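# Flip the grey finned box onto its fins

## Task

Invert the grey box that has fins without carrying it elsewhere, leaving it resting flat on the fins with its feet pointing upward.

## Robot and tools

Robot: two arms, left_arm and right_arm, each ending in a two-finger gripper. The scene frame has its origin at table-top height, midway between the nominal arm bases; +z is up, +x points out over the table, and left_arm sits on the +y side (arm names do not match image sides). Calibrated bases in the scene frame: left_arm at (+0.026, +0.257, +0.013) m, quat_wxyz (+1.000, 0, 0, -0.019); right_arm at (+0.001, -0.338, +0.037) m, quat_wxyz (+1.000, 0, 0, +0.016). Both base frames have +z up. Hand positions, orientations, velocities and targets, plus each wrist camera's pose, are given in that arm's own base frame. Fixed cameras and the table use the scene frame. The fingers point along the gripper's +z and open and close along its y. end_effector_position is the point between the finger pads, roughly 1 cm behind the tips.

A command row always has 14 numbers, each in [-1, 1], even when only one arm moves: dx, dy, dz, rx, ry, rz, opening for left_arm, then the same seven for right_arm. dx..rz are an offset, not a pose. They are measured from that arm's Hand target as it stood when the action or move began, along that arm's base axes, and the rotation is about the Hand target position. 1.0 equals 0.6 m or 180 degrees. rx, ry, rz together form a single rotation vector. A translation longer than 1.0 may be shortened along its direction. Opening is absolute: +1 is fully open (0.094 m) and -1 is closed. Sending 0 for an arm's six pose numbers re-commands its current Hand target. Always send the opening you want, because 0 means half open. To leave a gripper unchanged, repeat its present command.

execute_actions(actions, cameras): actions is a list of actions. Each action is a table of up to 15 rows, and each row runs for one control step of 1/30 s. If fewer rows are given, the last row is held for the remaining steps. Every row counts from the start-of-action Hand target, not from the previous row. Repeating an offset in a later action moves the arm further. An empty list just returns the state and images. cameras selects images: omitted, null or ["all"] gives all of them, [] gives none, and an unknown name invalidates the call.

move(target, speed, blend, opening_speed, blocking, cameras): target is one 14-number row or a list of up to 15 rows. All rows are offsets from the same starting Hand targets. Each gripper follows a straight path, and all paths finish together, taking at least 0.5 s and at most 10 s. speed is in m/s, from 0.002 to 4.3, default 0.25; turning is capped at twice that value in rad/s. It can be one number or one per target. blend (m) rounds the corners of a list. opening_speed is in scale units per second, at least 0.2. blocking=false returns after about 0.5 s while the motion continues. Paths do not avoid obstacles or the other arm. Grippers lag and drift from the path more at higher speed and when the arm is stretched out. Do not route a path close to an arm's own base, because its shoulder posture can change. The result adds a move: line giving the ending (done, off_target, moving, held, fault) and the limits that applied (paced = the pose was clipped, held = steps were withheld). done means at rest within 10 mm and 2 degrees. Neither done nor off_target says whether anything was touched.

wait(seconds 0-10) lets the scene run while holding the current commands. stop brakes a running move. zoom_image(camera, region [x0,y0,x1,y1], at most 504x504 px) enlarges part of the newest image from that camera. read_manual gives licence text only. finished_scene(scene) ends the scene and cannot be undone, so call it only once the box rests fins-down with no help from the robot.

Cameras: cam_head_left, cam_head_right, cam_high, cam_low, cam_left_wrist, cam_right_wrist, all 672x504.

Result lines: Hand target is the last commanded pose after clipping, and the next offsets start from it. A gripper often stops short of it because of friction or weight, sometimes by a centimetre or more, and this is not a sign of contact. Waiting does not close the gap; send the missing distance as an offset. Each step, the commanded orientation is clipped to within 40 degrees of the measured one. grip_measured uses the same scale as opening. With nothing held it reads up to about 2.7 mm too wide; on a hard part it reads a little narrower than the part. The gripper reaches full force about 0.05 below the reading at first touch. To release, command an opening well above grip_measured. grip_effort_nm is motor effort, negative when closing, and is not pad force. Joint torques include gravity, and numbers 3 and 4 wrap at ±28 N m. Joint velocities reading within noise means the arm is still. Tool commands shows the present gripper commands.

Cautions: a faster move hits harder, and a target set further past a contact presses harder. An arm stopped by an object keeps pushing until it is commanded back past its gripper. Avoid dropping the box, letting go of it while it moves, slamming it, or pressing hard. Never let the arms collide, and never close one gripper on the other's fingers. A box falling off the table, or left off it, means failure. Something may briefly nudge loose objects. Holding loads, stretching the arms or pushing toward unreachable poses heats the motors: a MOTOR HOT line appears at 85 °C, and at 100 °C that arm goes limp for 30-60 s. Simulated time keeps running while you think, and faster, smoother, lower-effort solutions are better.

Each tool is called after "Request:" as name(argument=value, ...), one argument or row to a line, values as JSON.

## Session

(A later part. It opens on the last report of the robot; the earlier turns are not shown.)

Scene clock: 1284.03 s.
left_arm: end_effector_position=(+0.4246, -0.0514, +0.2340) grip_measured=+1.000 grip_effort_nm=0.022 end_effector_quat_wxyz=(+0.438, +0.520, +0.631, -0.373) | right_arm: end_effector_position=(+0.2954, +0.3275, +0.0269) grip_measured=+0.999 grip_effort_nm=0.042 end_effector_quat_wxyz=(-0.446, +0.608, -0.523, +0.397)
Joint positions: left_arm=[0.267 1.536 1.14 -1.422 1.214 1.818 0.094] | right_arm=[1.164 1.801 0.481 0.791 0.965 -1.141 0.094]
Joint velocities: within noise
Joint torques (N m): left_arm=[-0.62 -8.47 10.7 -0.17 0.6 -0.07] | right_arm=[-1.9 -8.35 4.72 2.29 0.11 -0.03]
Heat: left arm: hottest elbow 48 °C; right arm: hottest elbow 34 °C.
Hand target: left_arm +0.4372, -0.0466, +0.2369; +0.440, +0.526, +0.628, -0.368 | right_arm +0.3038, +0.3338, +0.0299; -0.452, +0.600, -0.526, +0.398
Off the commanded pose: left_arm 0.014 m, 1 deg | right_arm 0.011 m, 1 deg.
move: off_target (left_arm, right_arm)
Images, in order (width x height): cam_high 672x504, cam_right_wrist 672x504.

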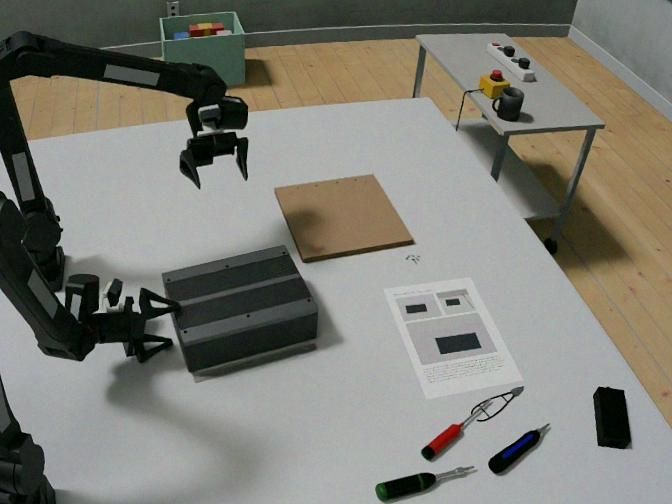

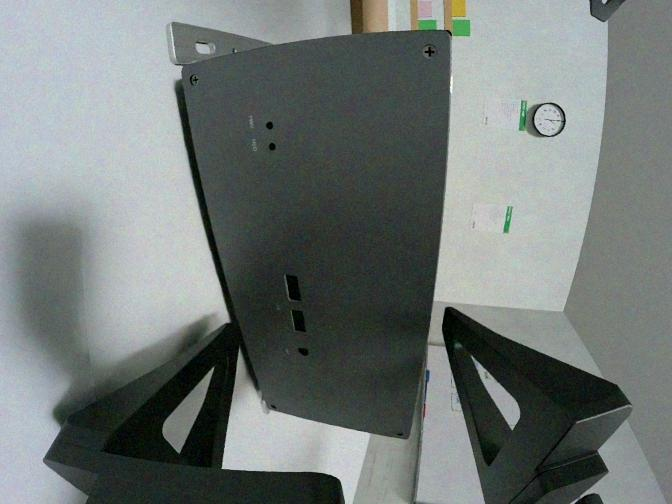

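Request:
move(
  target=[0,0,0,0,0,0,1,0,0,-0.006,0.0029,-0.0222,0,1],
  speed=0.03,
  cameras=["cam_right_wrist","cam_high"],
)

Request:
zoom_image(
  camera="cam_right_wrist",
  region=[180, 220, 480, 420],
)

Scene clock: 1303.27 s.
left_arm: end_effector_position=(+0.4246, -0.0514, +0.2340) grip_measured=+1.000 grip_effort_nm=0.017 end_effector_quat_wxyz=(+0.438, +0.520, +0.631, -0.373) | right_arm: end_effector_position=(+0.2990, +0.3296, +0.0248) grip_measured=+0.999 grip_effort_nm=0.042 end_effector_quat_wxyz=(-0.468, +0.590, -0.511, +0.414)
Joint positions: left_arm=[0.267 1.536 1.14 -1.422 1.214 1.818 0.094] | right_arm=[1.164 1.889 0.481 0.997 0.991 -1.232 0.094]
Joint velocities: within noise
Joint torques (N m): left_arm=[-0.56 -8.47 10.76 -0.17 0.61 -0.07] | right_arm=[-1.26 -8.82 3.43 2.61 0.32 -0.04]
Heat: left arm: hottest elbow 48 °C; right arm: hottest elbow 34 °C.
Hand target: left_arm +0.4372, -0.0466, +0.2369; +0.440, +0.526, +0.628, -0.368 | right_arm +0.3039, +0.3338, +0.0264; -0.473, +0.584, -0.512, +0.416
Off the commanded pose: left_arm 0.014 m, 1 deg | right_arm 0.007 m, 1 deg.
move: off_target (left_arm)
Images, in order (width x height): cam_high 672x504, cam_right_wrist 672x504.

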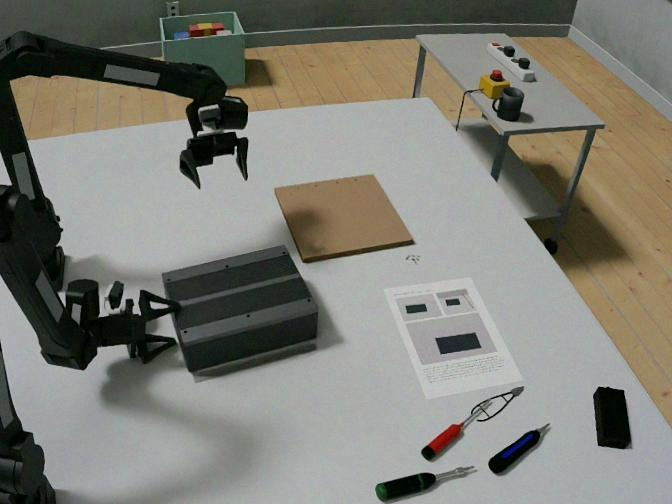

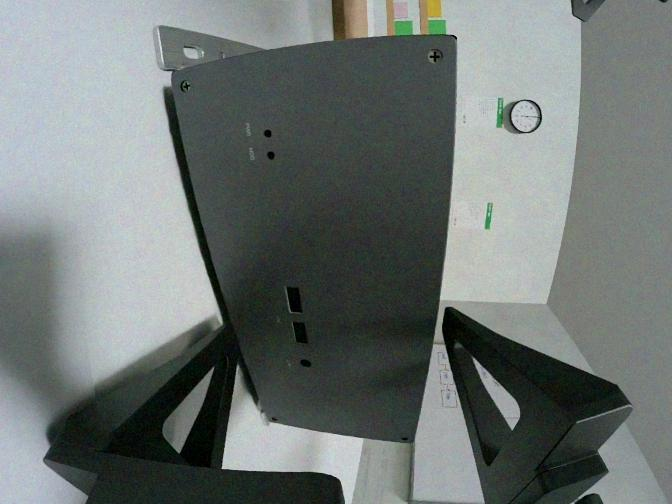

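Scaled by 1.680 from the camera's 672x504 image, which has a finer 960x720 frame.

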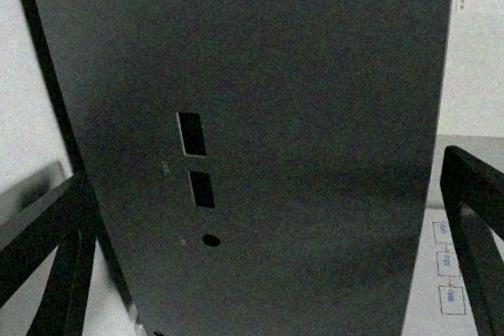

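Request:
move(
  target=[0,0,0,0,0,0,1,0.02,0.0026,-0.002,0,0,0,1],
  speed=0.03,
  cameras=["cam_right_wrist","cam_high"],
)

Request:
zoom_image(
  camera="cam_right_wrist",
  region=[180, 220, 480, 420],
)

Request:
zoom_image(
  camera="cam_high",
  region=[100, 260, 240, 400],
)

Scene clock: 1309.93 s.
left_arm: end_effector_position=(+0.4246, -0.0514, +0.2340) grip_measured=+1.000 grip_effort_nm=0.022 end_effector_quat_wxyz=(+0.438, +0.520, +0.631, -0.373) | right_arm: end_effector_position=(+0.3059, +0.3320, +0.0233) grip_measured=+0.999 grip_effort_nm=0.037 end_effector_quat_wxyz=(-0.468, +0.593, -0.508, +0.414)
Joint positions: left_arm=[0.267 1.536 1.14 -1.422 1.214 1.818 0.094] | right_arm=[1.147 1.901 0.492 1.01 0.97 -1.253 0.094]
Joint velocities: within noise
Joint torques (N m): left_arm=[-0.5 -8.53 10.73 -0.16 0.6 -0.07] | right_arm=[-1.85 -9 3.88 2.54 0.05 -0.1]
Heat: left arm: hottest elbow 48 °C; right arm: hottest elbow 34 °C.
Hand target: left_arm +0.4372, -0.0466, +0.2369; +0.440, +0.526, +0.628, -0.368 | right_arm +0.3159, +0.3354, +0.0252; -0.473, +0.584, -0.512, +0.416
Off the commanded pose: left_arm 0.014 m, 1 deg | right_arm 0.011 m, 1 deg.
move: off_target (left_arm, right_arm)
Images, in order (width x height): cam_high 672x504, cam_right_wrist 672x504.

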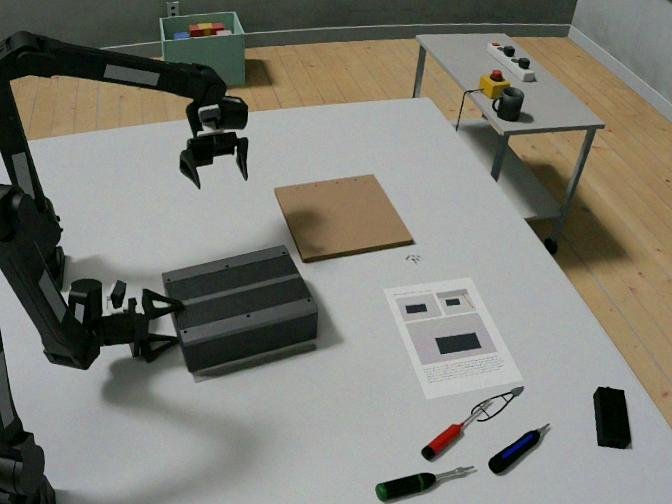

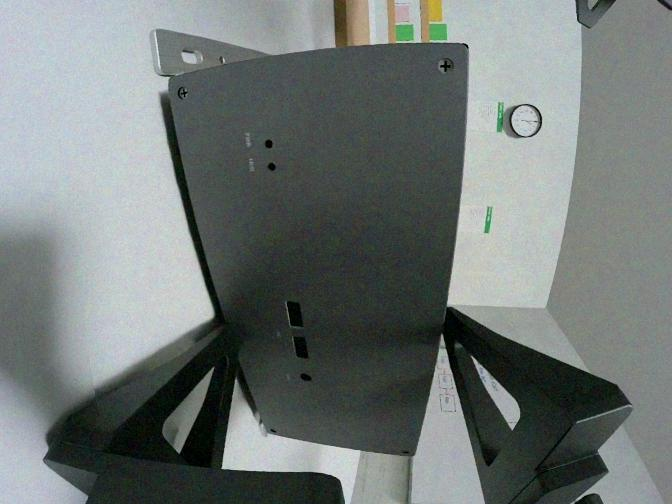

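Scaled by 1.680 from the camera's 672x504 image, which has a finer 960x720 frame.

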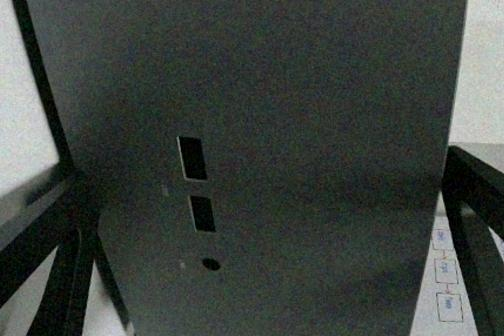

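Scaled by 3.600.

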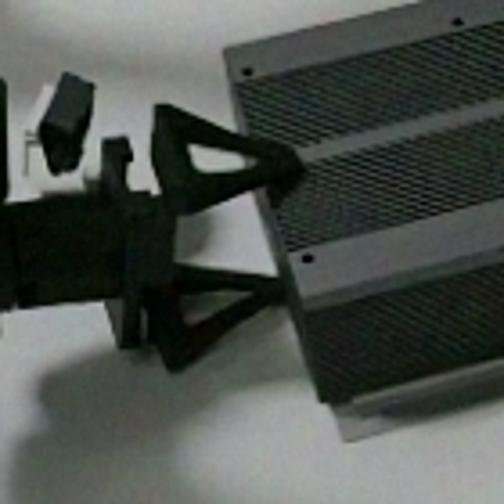

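Request:
move(
  target=[0,0,0,0,0,0,1,0.02,0.0026,-0.003,0,0,0,1],
  speed=0.03,
  cameras=["cam_right_wrist","cam_high"],
)

Request:
zoom_image(
  camera="cam_right_wrist",
  region=[180, 220, 480, 420],
)

Request:
zoom_image(
  camera="cam_high",
  region=[100, 260, 240, 400],
)

Scene clock: 1319.47 s.
left_arm: end_effector_position=(+0.4246, -0.0514, +0.2340) grip_measured=+1.000 grip_effort_nm=0.017 end_effector_quat_wxyz=(+0.438, +0.520, +0.631, -0.373) | right_arm: end_effector_position=(+0.3064, +0.3342, +0.0212) grip_measured=+0.999 grip_effort_nm=0.032 end_effector_quat_wxyz=(-0.467, +0.602, -0.499, +0.413)
Joint positions: left_arm=[0.267 1.536 1.14 -1.422 1.214 1.818 0.094] | right_arm=[1.143 1.908 0.493 1.022 0.95 -1.277 0.094]
Joint velocities: within noise
Joint torques (N m): left_arm=[-0.5 -8.53 10.69 -0.2 0.6 -0.07] | right_arm=[-4.25 -8.12 5.03 2.71 -0.2 0.03]
Heat: left arm: hottest elbow 48 °C; right arm: hottest elbow 34 °C.
Hand target: left_arm +0.4372, -0.0466, +0.2369; +0.440, +0.526, +0.628, -0.367 | right_arm +0.3279, +0.3371, +0.0235; -0.473, +0.584, -0.512, +0.416
Off the commanded pose: left_arm 0.014 m, 1 deg | right_arm 0.022 m, 3 deg.
move: off_target (left_arm, right_arm)
Images, in order (width x height): cam_high 672x504, cam_right_wrist 672x504.

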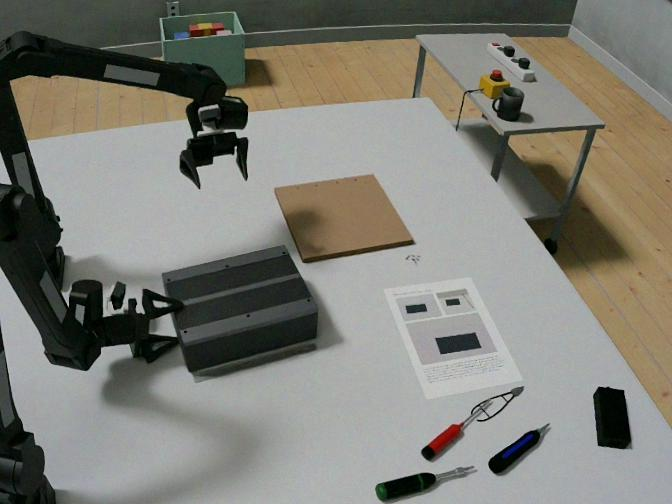

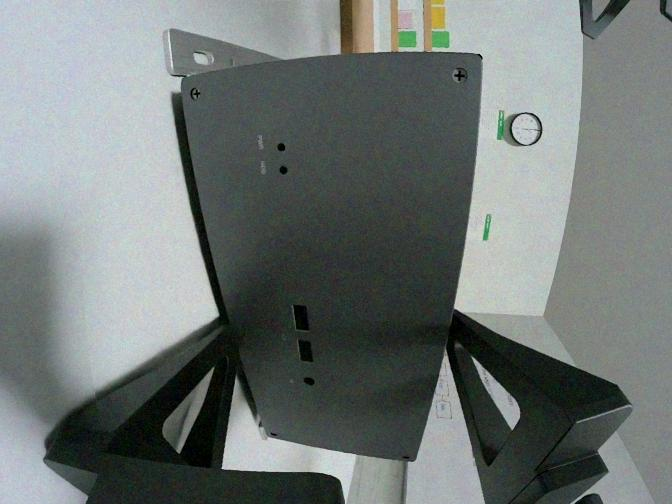

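Scaled by 1.680 from the camera's 672x504 image, which has a finer 960x720 frame.

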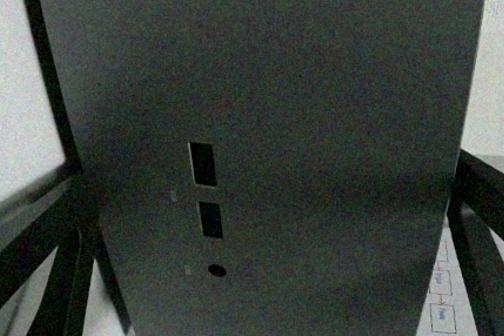

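Scaled by 3.600.

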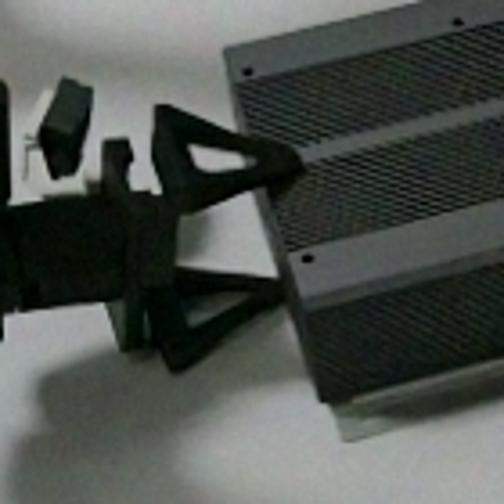

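Request:
move(
  target=[
    [0,0,0,0,0,0,1,-0.15,-0.02,0,0,0,0,1],
    [0,0,0,0,0,0,1,-0.15,-0.1,0.25,0,0,0,1],
    [-0.185,-0.02,-0.1,0.082,0.0148,0,1,0.0545,-0.3,0.25,0.2017,0.4281,0.207,1],
    [-0.185,-0.0565,-0.3065,0.082,0.0148,0,-0.9,0.0545,-0.257,0.009,0.2017,0.4281,0.207,-0.9],
  ],
  speed=[0.1,0.2,0.25,0.15],
)

Scene clock: 1422.87 s.
left_arm: end_effector_position=(+0.3282, -0.0770, +0.0598) grip_measured=-0.897 grip_effort_nm=-0.115 end_effector_quat_wxyz=(+0.362, +0.573, +0.677, -0.287) | right_arm: end_effector_position=(+0.3608, +0.1771, +0.0302) grip_measured=-0.897 grip_effort_nm=-0.090 end_effector_quat_wxyz=(-0.305, +0.665, -0.588, -0.344)
Joint positions: left_arm=[0.202 1.465 0.635 -0.747 0.961 1.609 0.005] | right_arm=[0.101 1.7 0.822 -0.721 -0.956 -1.607 0.005]
Joint velocities: within noise
Joint torques (N m): left_arm=[-1.61 -5.42 5.55 0.91 0.67 -0.33] | right_arm=[0.38 -10.34 5.03 0.75 -0.78 0.07]
Heat: left arm: hottest elbow 48 °C; right arm: hottest elbow 35 °C.
Hand target: left_arm +0.3261, -0.0806, +0.0529; +0.354, +0.569, +0.680, -0.296 | right_arm +0.3606, +0.1828, +0.0288; -0.304, +0.667, -0.585, -0.347
Off the commanded pose: left_arm 0.008 m, 1 deg | right_arm 0.006 m, 1 deg.
move: done

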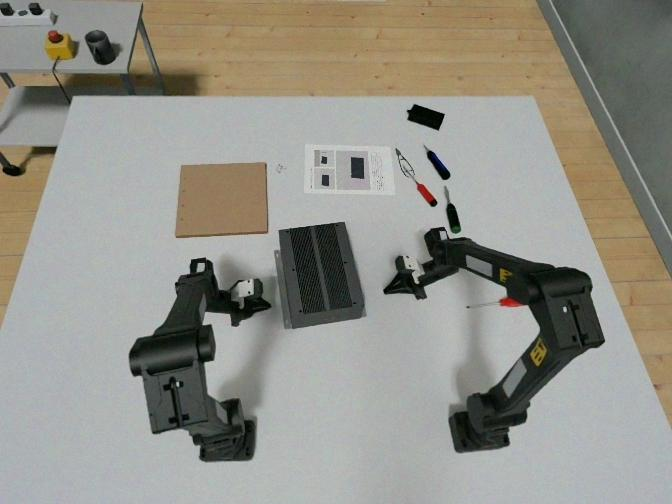

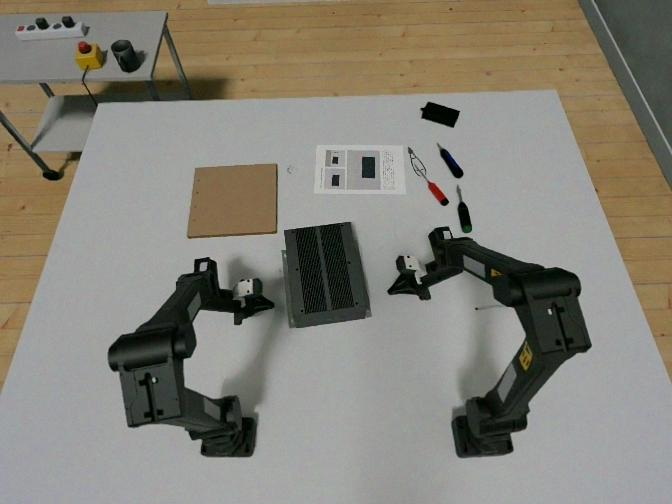

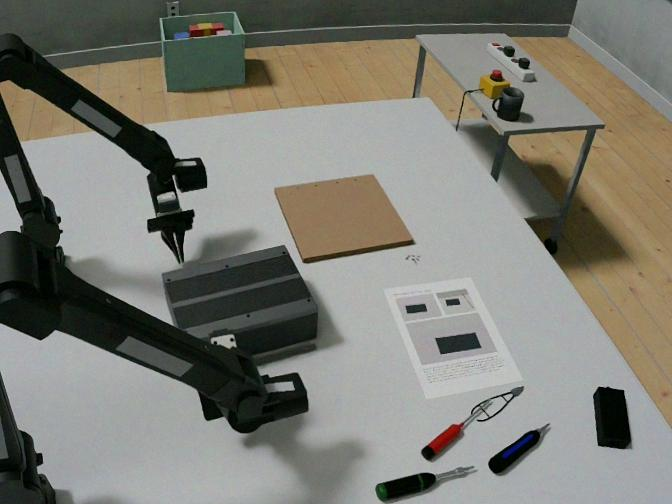

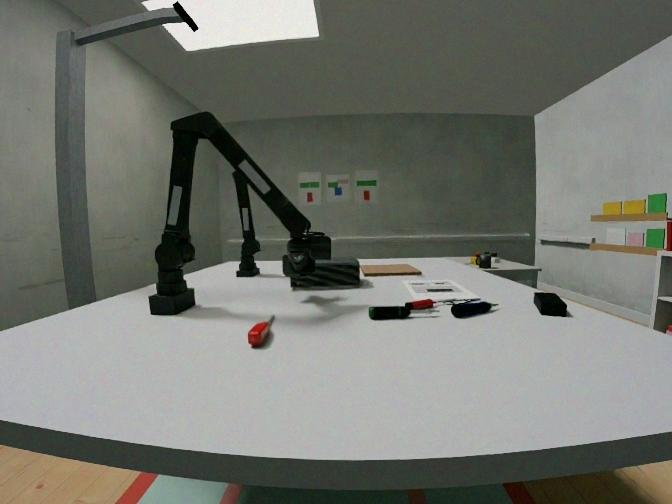

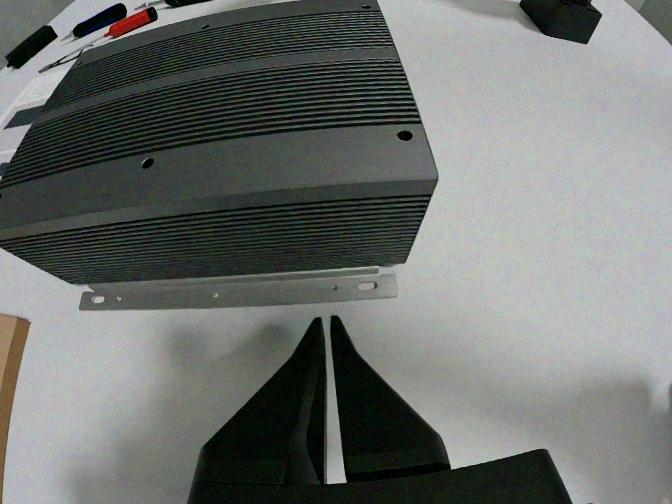

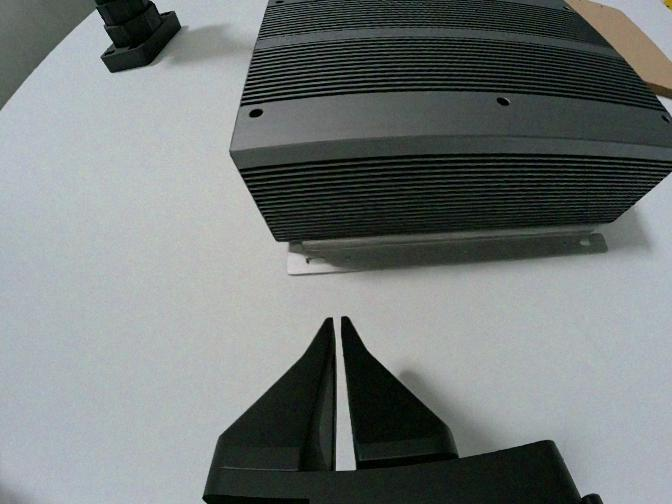

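Request:
move(
  target=[
    [0.011,-0.075,0,0,0,0,-0.9,-0.028,0.085,0,0,0,0,-0.9],
    [0.011,-0.167,0,0,0,0,-0.9,-0.0405,0.180,0,0,0,0,-0.9],
  ],
  speed=[0.1,0.05],
  cameras=["cam_left_wrist","cam_right_wrist"],
)

Scene clock: 1448.37 s.
left_arm: end_effector_position=(+0.3334, -0.1268, +0.0504) grip_measured=-0.898 grip_effort_nm=-0.105 end_effector_quat_wxyz=(+0.352, +0.525, +0.726, -0.271) | right_arm: end_effector_position=(+0.3443, +0.2445, +0.0203) grip_measured=-0.899 grip_effort_nm=-0.081 end_effector_quat_wxyz=(-0.296, +0.634, -0.630, -0.337)
Joint positions: left_arm=[0.016 1.395 0.529 -0.366 0.873 1.109 0.005] | right_arm=[0.295 1.657 0.72 -0.341 -0.895 -1.14 0.005]
Joint velocities: within noise
Joint torques (N m): left_arm=[-12.28 -4.25 7.27 3.44 1.88 -0.4] | right_arm=[8.59 -9.7 6.75 2.65 -1.39 0.12]
Heat: left arm: hottest elbow 44 °C; right arm: hottest elbow 35 °C.
Hand target: left_arm +0.3328, -0.1807, +0.0529; +0.354, +0.569, +0.680, -0.296 | right_arm +0.3364, +0.2907, +0.0288; -0.304, +0.667, -0.585, -0.347
Off the commanded pose: left_arm 0.054 m, 8 deg | right_arm 0.048 m, 7 deg.
move: off_target (left_arm, right_arm)
Images, in order (width x height): cam_left_wrist 672x504, cam_right_wrist 672x504.

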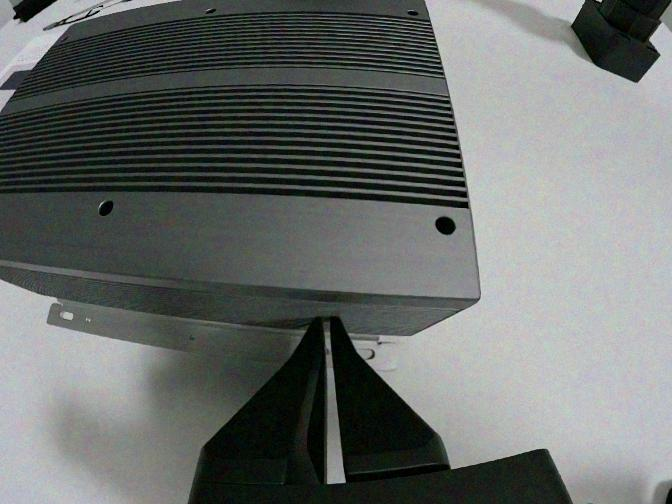

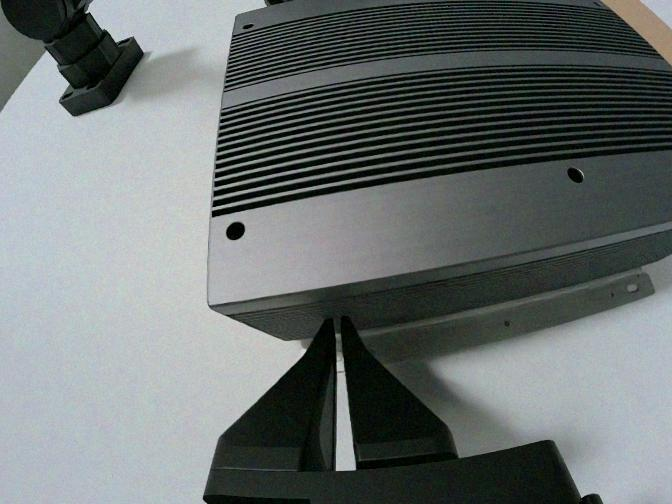

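Request:
move(
  target=[0.003,-0.016,0.1,0,0,0,-0.9,-0.004,0.03,0.1,0,0,0,-0.9],
  speed=0.05,
  cameras=["cam_left_wrist","cam_right_wrist","cam_high"],
)

Scene clock: 1456.43 s.
left_arm: end_effector_position=(+0.3130, -0.1379, +0.0592) grip_measured=-0.899 grip_effort_nm=-0.042 end_effector_quat_wxyz=(+0.305, +0.526, +0.745, -0.274) | right_arm: end_effector_position=(+0.3320, +0.2371, +0.0292) grip_measured=-0.900 grip_effort_nm=-0.032 end_effector_quat_wxyz=(-0.251, +0.625, -0.666, -0.319)
Joint positions: left_arm=[-0.043 1.319 0.535 -0.497 0.805 1.062 0.005] | right_arm=[0.311 1.588 0.718 -0.46 -0.81 -1.093 0.005]
Joint velocities: within noise
Joint torques (N m): left_arm=[-9.88 -9.05 12.56 1.33 4.2 -0.35] | right_arm=[8.88 -14.74 10.26 1.61 -4.7 0.1]
Heat: left arm: hottest elbow 44 °C; right arm: hottest elbow 36 °C.
Hand target: left_arm +0.3346, -0.1903, +0.1129; +0.354, +0.569, +0.680, -0.296 | right_arm +0.3340, +0.3088, +0.0889; -0.304, +0.667, -0.585, -0.347
Off the commanded pose: left_arm 0.078 m, 11 deg | right_arm 0.093 m, 12 deg.
move: off_target (left_arm, right_arm)
Images, in order (width x height): cam_high 672x504, cam_left_wrist 672x504, cam_right_wrist 672x504.

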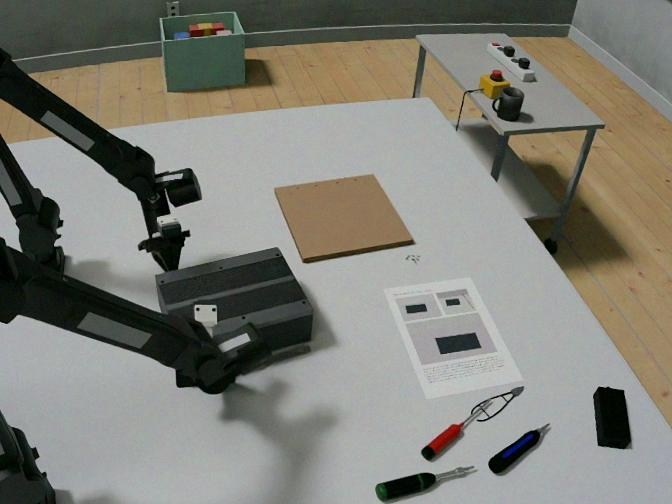

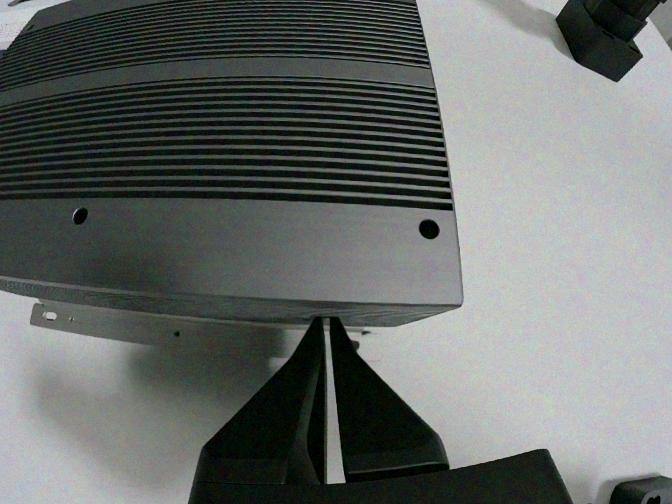

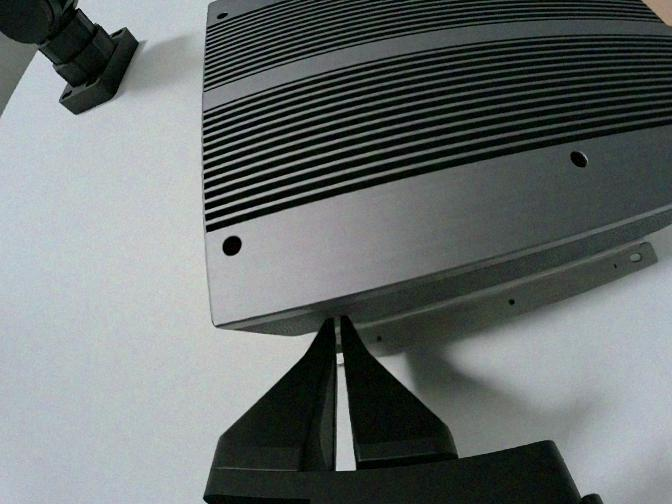

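Request:
zoom_image(
  camera="cam_left_wrist",
  region=[300, 200, 480, 400],
)

Request:
zoom_image(
  camera="cam_high",
  region=[130, 240, 330, 400],
)

Request:
execute_actions(
  actions=[],
  cameras=["cam_low"],
)

Request:
zoom_image(
  camera="cam_low",
  region=[260, 230, 390, 310],
)

Scaled by 2.520 from the camera's 672x504 image, which has a finer 960x720 frame.

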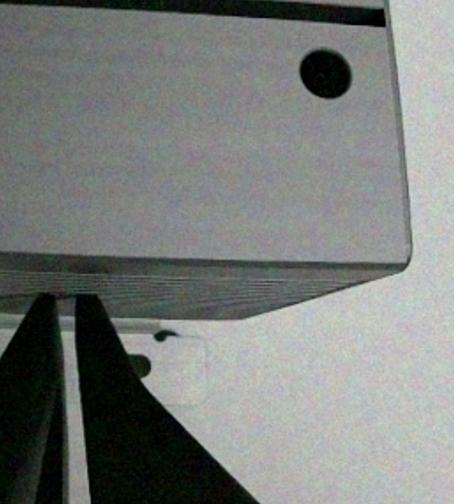

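Scaled by 2.520.

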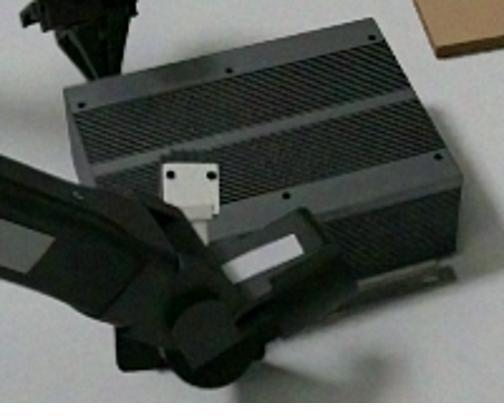

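Scene clock: 1464.63 s.
left_arm: end_effector_position=(+0.3130, -0.1379, +0.0594) grip_measured=-0.899 grip_effort_nm=-0.037 end_effector_quat_wxyz=(+0.305, +0.526, +0.746, -0.274) | right_arm: end_effector_position=(+0.3319, +0.2370, +0.0293) grip_measured=-0.900 grip_effort_nm=-0.027 end_effector_quat_wxyz=(-0.251, +0.625, -0.666, -0.319)
Joint positions: left_arm=[-0.043 1.319 0.535 -0.498 0.805 1.062 0.005] | right_arm=[0.311 1.587 0.718 -0.461 -0.81 -1.093 0.005]
Joint velocities: within noise
Joint torques (N m): left_arm=[-9.88 -9.23 12.55 1.42 4.2 -0.34] | right_arm=[9.93 -14.92 10.29 1.74 -4.72 0.12]
Heat: left arm: hottest elbow 44 °C; right arm: hottest wrist yaw 40 °C.
Hand target: left_arm +0.3346, -0.1904, +0.1130; +0.355, +0.569, +0.680, -0.296 | right_arm +0.3339, +0.3088, +0.0889; -0.304, +0.667, -0.585, -0.347
Tool commands: left_gripper/opening=-0.9 right_gripper/opening=-0.9
Off the commanded pose: left_arm 0.078 m, 11 deg | right_arm 0.093 m, 12 deg.
Images, in order (width x height): cam_low 672x504.

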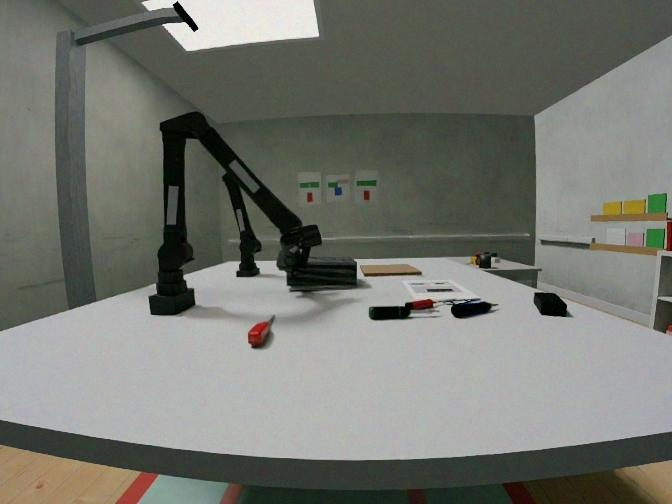

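Scaled by 3.877.

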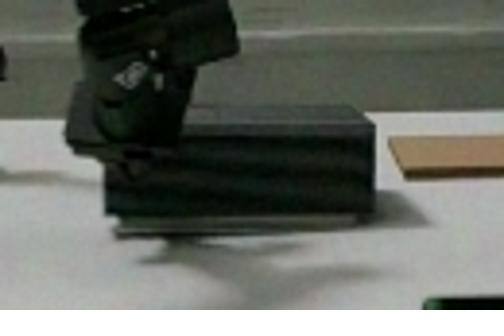

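Request:
execute_actions(
  actions=[],
)

Request:
zoom_image(
  camera="cam_low",
  region=[240, 210, 430, 330],
)

Scene clock: 1497.30 s.
left_arm: end_effector_position=(+0.3130, -0.1379, +0.0594) grip_measured=-0.899 grip_effort_nm=-0.037 end_effector_quat_wxyz=(+0.305, +0.526, +0.746, -0.274) | right_arm: end_effector_position=(+0.3319, +0.2370, +0.0293) grip_measured=-0.900 grip_effort_nm=-0.032 end_effector_quat_wxyz=(-0.251, +0.625, -0.666, -0.319)
Joint positions: left_arm=[-0.043 1.319 0.535 -0.498 0.805 1.062 0.005] | right_arm=[0.311 1.587 0.718 -0.461 -0.81 -1.093 0.005]
Joint velocities: within noise
Joint torques (N m): left_arm=[-9.88 -9.23 12.52 1.42 4.2 -0.34] | right_arm=[8.94 -15.09 10.25 1.81 -4.68 0.06]
Heat: left arm: hottest wrist yaw 66 °C; right arm: hottest wrist yaw 64 °C.
Hand target: left_arm +0.3346, -0.1904, +0.1129; +0.355, +0.569, +0.680, -0.296 | right_arm +0.3339, +0.3088, +0.0889; -0.304, +0.667, -0.585, -0.347
Tool commands: left_gripper/opening=-0.9 right_gripper/opening=-0.9
Off the commanded pose: left_arm 0.078 m, 11 deg | right_arm 0.093 m, 12 deg.

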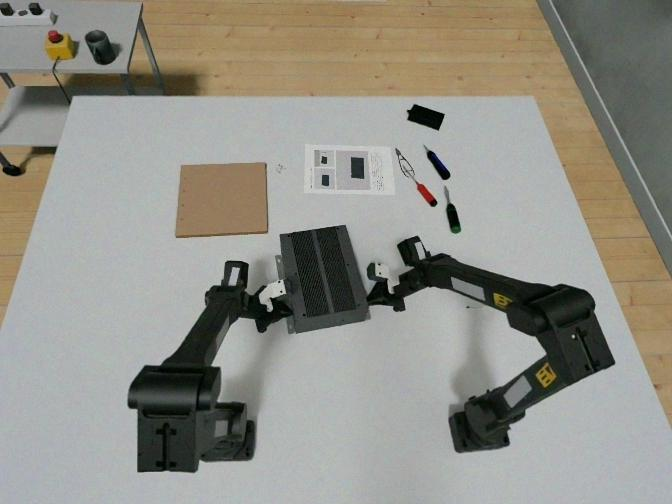

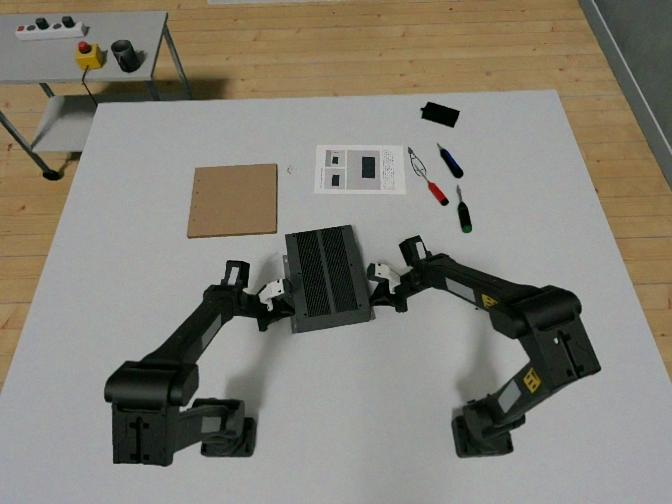

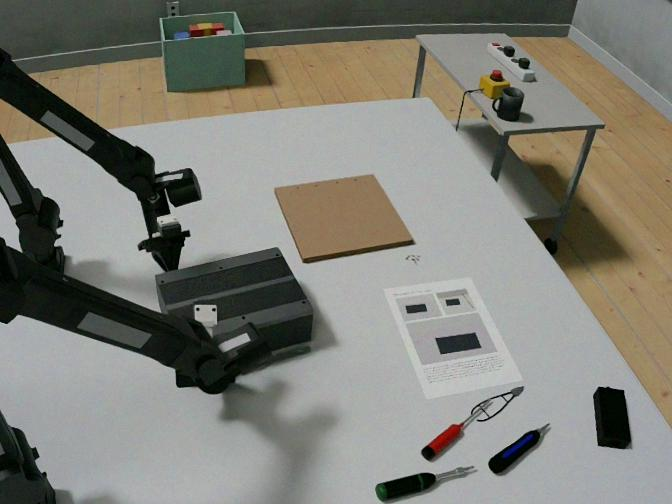

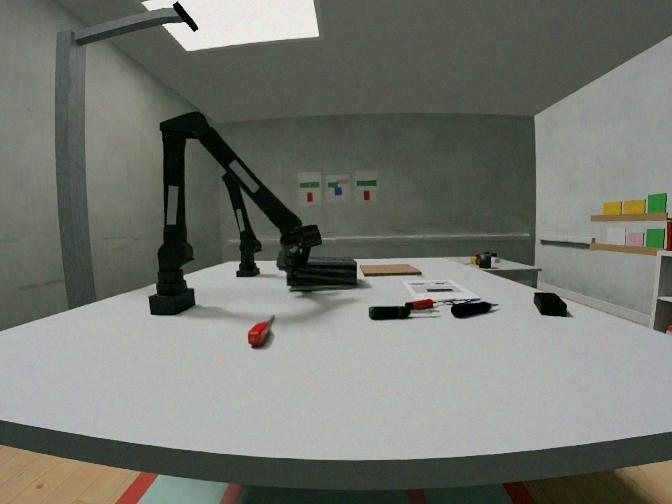

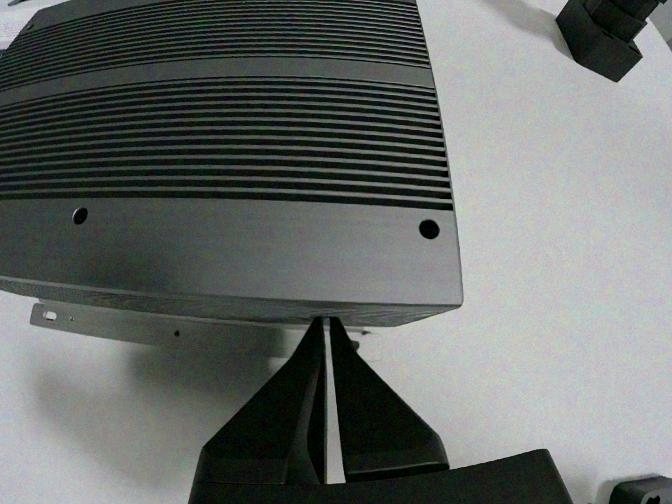

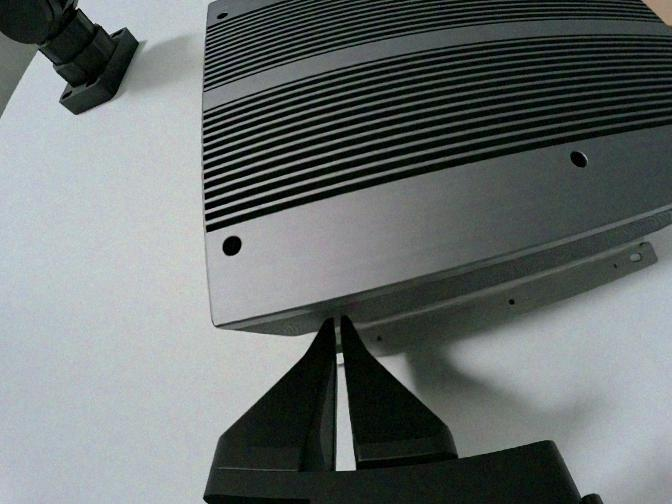

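Scaled by 2.653.

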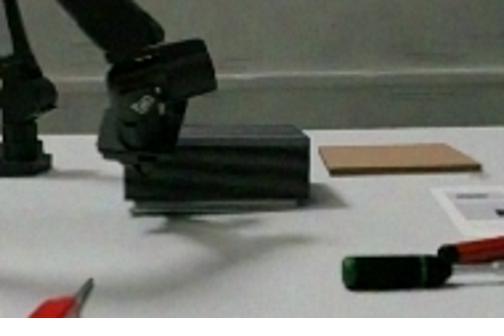

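Request:
move(
  target=[0.037,-0.019,0.067,0,0,0,-0.9,0.03,0.029,0.067,0,0,0,-0.9],
  speed=0.04,
  cameras=["cam_low","cam_left_wrist","cam_right_wrist","cam_high"],
)

Request:
zoom_image(
  camera="cam_low",
  region=[240, 210, 430, 330],
)

Scene clock: 1508.23 s.
left_arm: end_effector_position=(+0.3125, -0.1403, +0.0825) grip_measured=-0.899 grip_effort_nm=-0.032 end_effector_quat_wxyz=(+0.280, +0.517, +0.756, -0.287) | right_arm: end_effector_position=(+0.3308, +0.2353, +0.0528) grip_measured=-0.900 grip_effort_nm=-0.022 end_effector_quat_wxyz=(+0.231, -0.615, +0.680, +0.324)
Joint positions: left_arm=[-0.053 1.28 0.594 -0.648 0.798 1.046 0.005] | right_arm=[0.311 1.535 0.755 -0.587 -0.799 -1.073 0.005]
Joint velocities: within noise
Joint torques (N m): left_arm=[-10.4 -9.11 16.21 2.62 4.4 -0.39] | right_arm=[11.05 -13.68 14.41 1.92 -5.12 0.12]
Heat: left arm: hottest wrist yaw 72 °C; right arm: hottest wrist yaw 69 °C.
Hand target: left_arm +0.3568, -0.2017, +0.1530; +0.354, +0.569, +0.680, -0.296 | right_arm +0.3520, +0.3262, +0.1292; +0.304, -0.667, +0.585, +0.347
Off the commanded pose: left_arm 0.104 m, 14 deg | right_arm 0.121 m, 15 deg.
move: off_target (left_arm, right_arm)
Images, in order (width x height): cam_high 672x504, cam_low 672x504, cam_left_wrist 672x504, cam_right_wrist 672x504.

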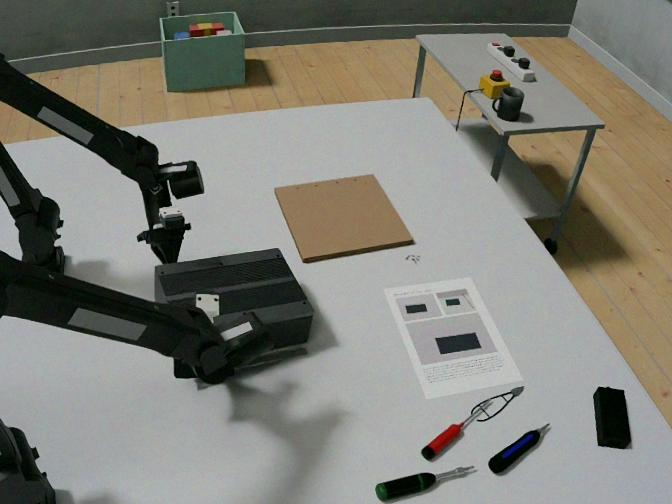

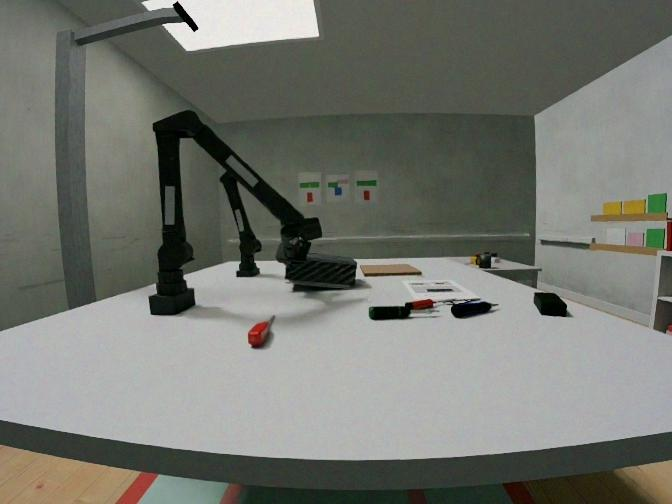

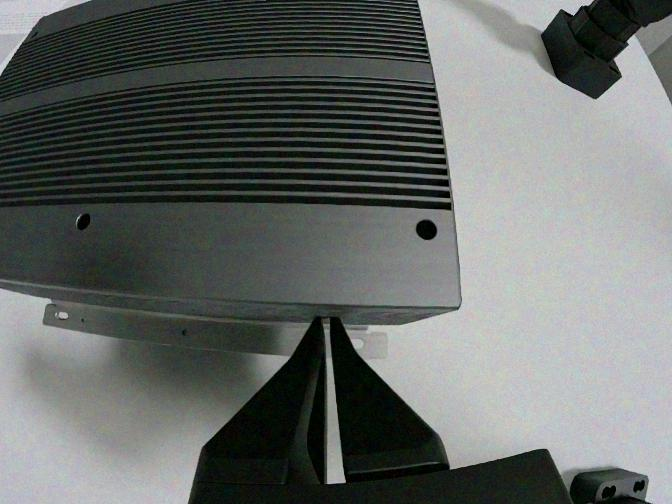

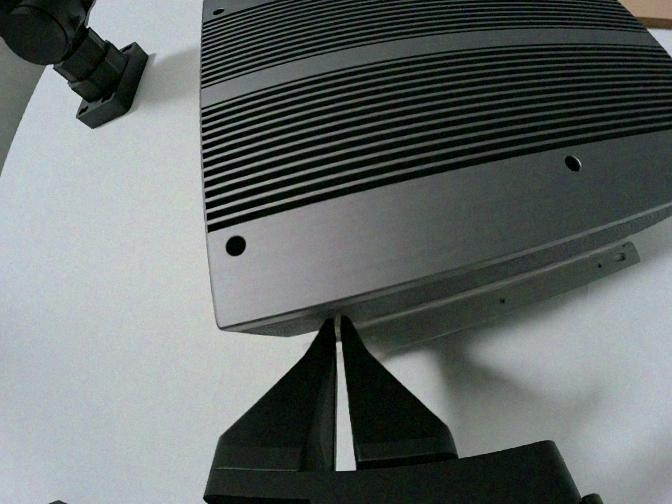

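Scaled by 2.653.

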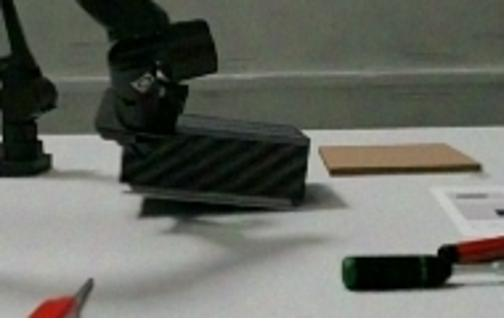

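Request:
move(
  target=[0.082,0.014,0.075,0,0,0,-0.9,0.083,0.011,0.075,0,0,0,-0.9],
  speed=0.04,
  cameras=["cam_low","cam_left_wrist","cam_right_wrist"],
)

Request:
zoom_image(
  camera="cam_low",
  region=[240, 210, 430, 330],
)

Scene clock: 1541.90 s.
left_arm: end_effector_position=(+0.3781, -0.1225, +0.1394) grip_measured=-0.899 grip_effort_nm=-0.032 end_effector_quat_wxyz=(+0.299, +0.511, +0.761, -0.266) | right_arm: end_effector_position=(+0.3773, +0.2487, +0.1101) grip_measured=-0.900 grip_effort_nm=-0.022 end_effector_quat_wxyz=(-0.234, +0.619, -0.675, -0.327)
Joint positions: left_arm=[0 1.321 0.811 -0.798 0.789 1.073 0.005] | right_arm=[0.305 1.543 0.954 -0.785 -0.81 -1.095 0.005]
Joint velocities: within noise
Joint torques (N m): left_arm=[-11.22 -8.06 15.95 1.77 5.19 -0.13] | right_arm=[8.82 -11.69 16.05 2.58 -4.93 -0.11]
Heat: left arm: hottest wrist yaw 92 °C; right arm: hottest wrist yaw 90 °C. Fold the left arm in close to its base, or ease its load, before you think long. Fold the right arm in close to its base, or ease its load, before you think long.
Hand target: left_arm +0.4059, -0.1934, +0.1981; +0.354, +0.569, +0.680, -0.296 | right_arm +0.4018, +0.3327, +0.1741; -0.304, +0.667, -0.585, -0.347
Off the commanded pose: left_arm 0.096 m, 14 deg | right_arm 0.108 m, 14 deg.
MOTOR HOT: joint 5 (wrist yaw) of the left arm reports 92 °C; the controller stops that arm at 100 °C. To cool a motor, set the load down, stop pushing, or move to a pose that needs little force.
MOTOR HOT: joint 5 (wrist yaw) of the right arm reports 90 °C; the controller stops that arm at 100 °C. To cool a motor, set the load down, stop pushing, or move to a pose that needs little force.
move: off_target (left_arm, right_arm)
Images, in order (width x height): cam_low 672x504, cam_left_wrist 672x504, cam_right_wrist 672x504.

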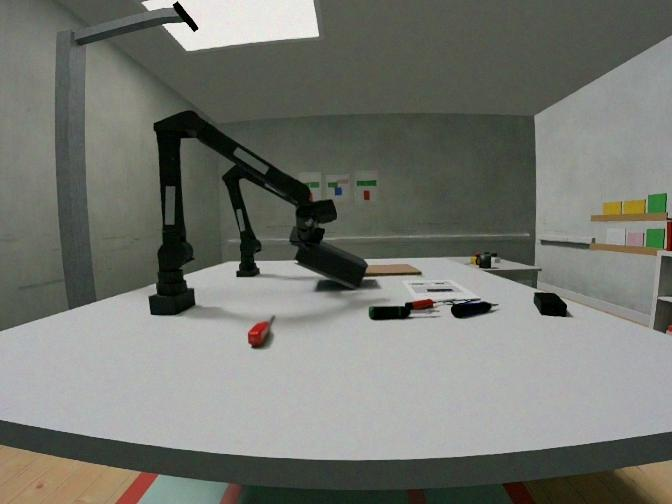

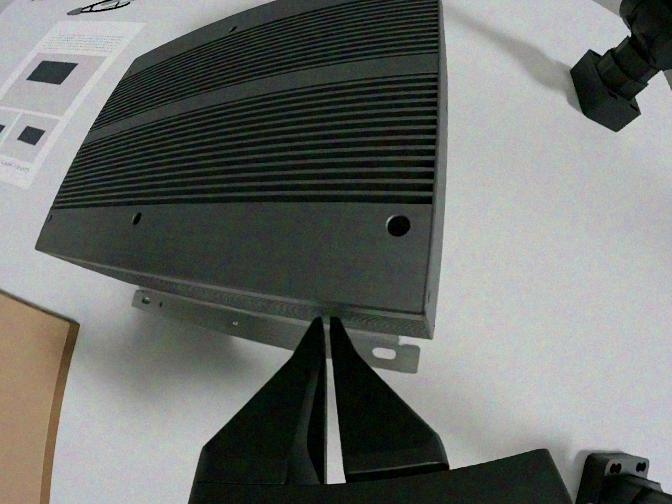

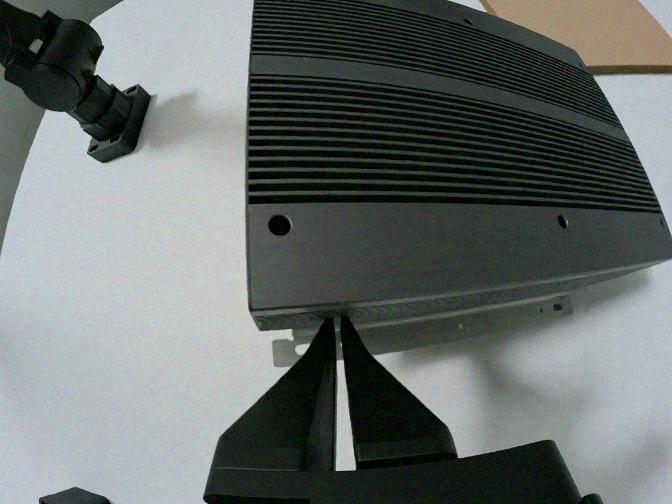

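Scaled by 2.653.

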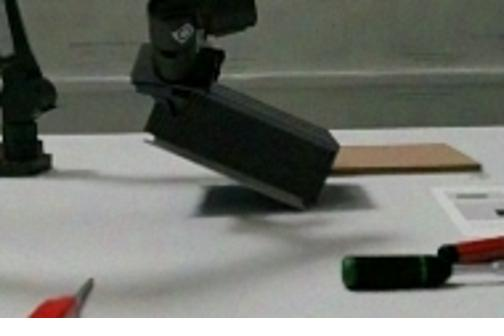

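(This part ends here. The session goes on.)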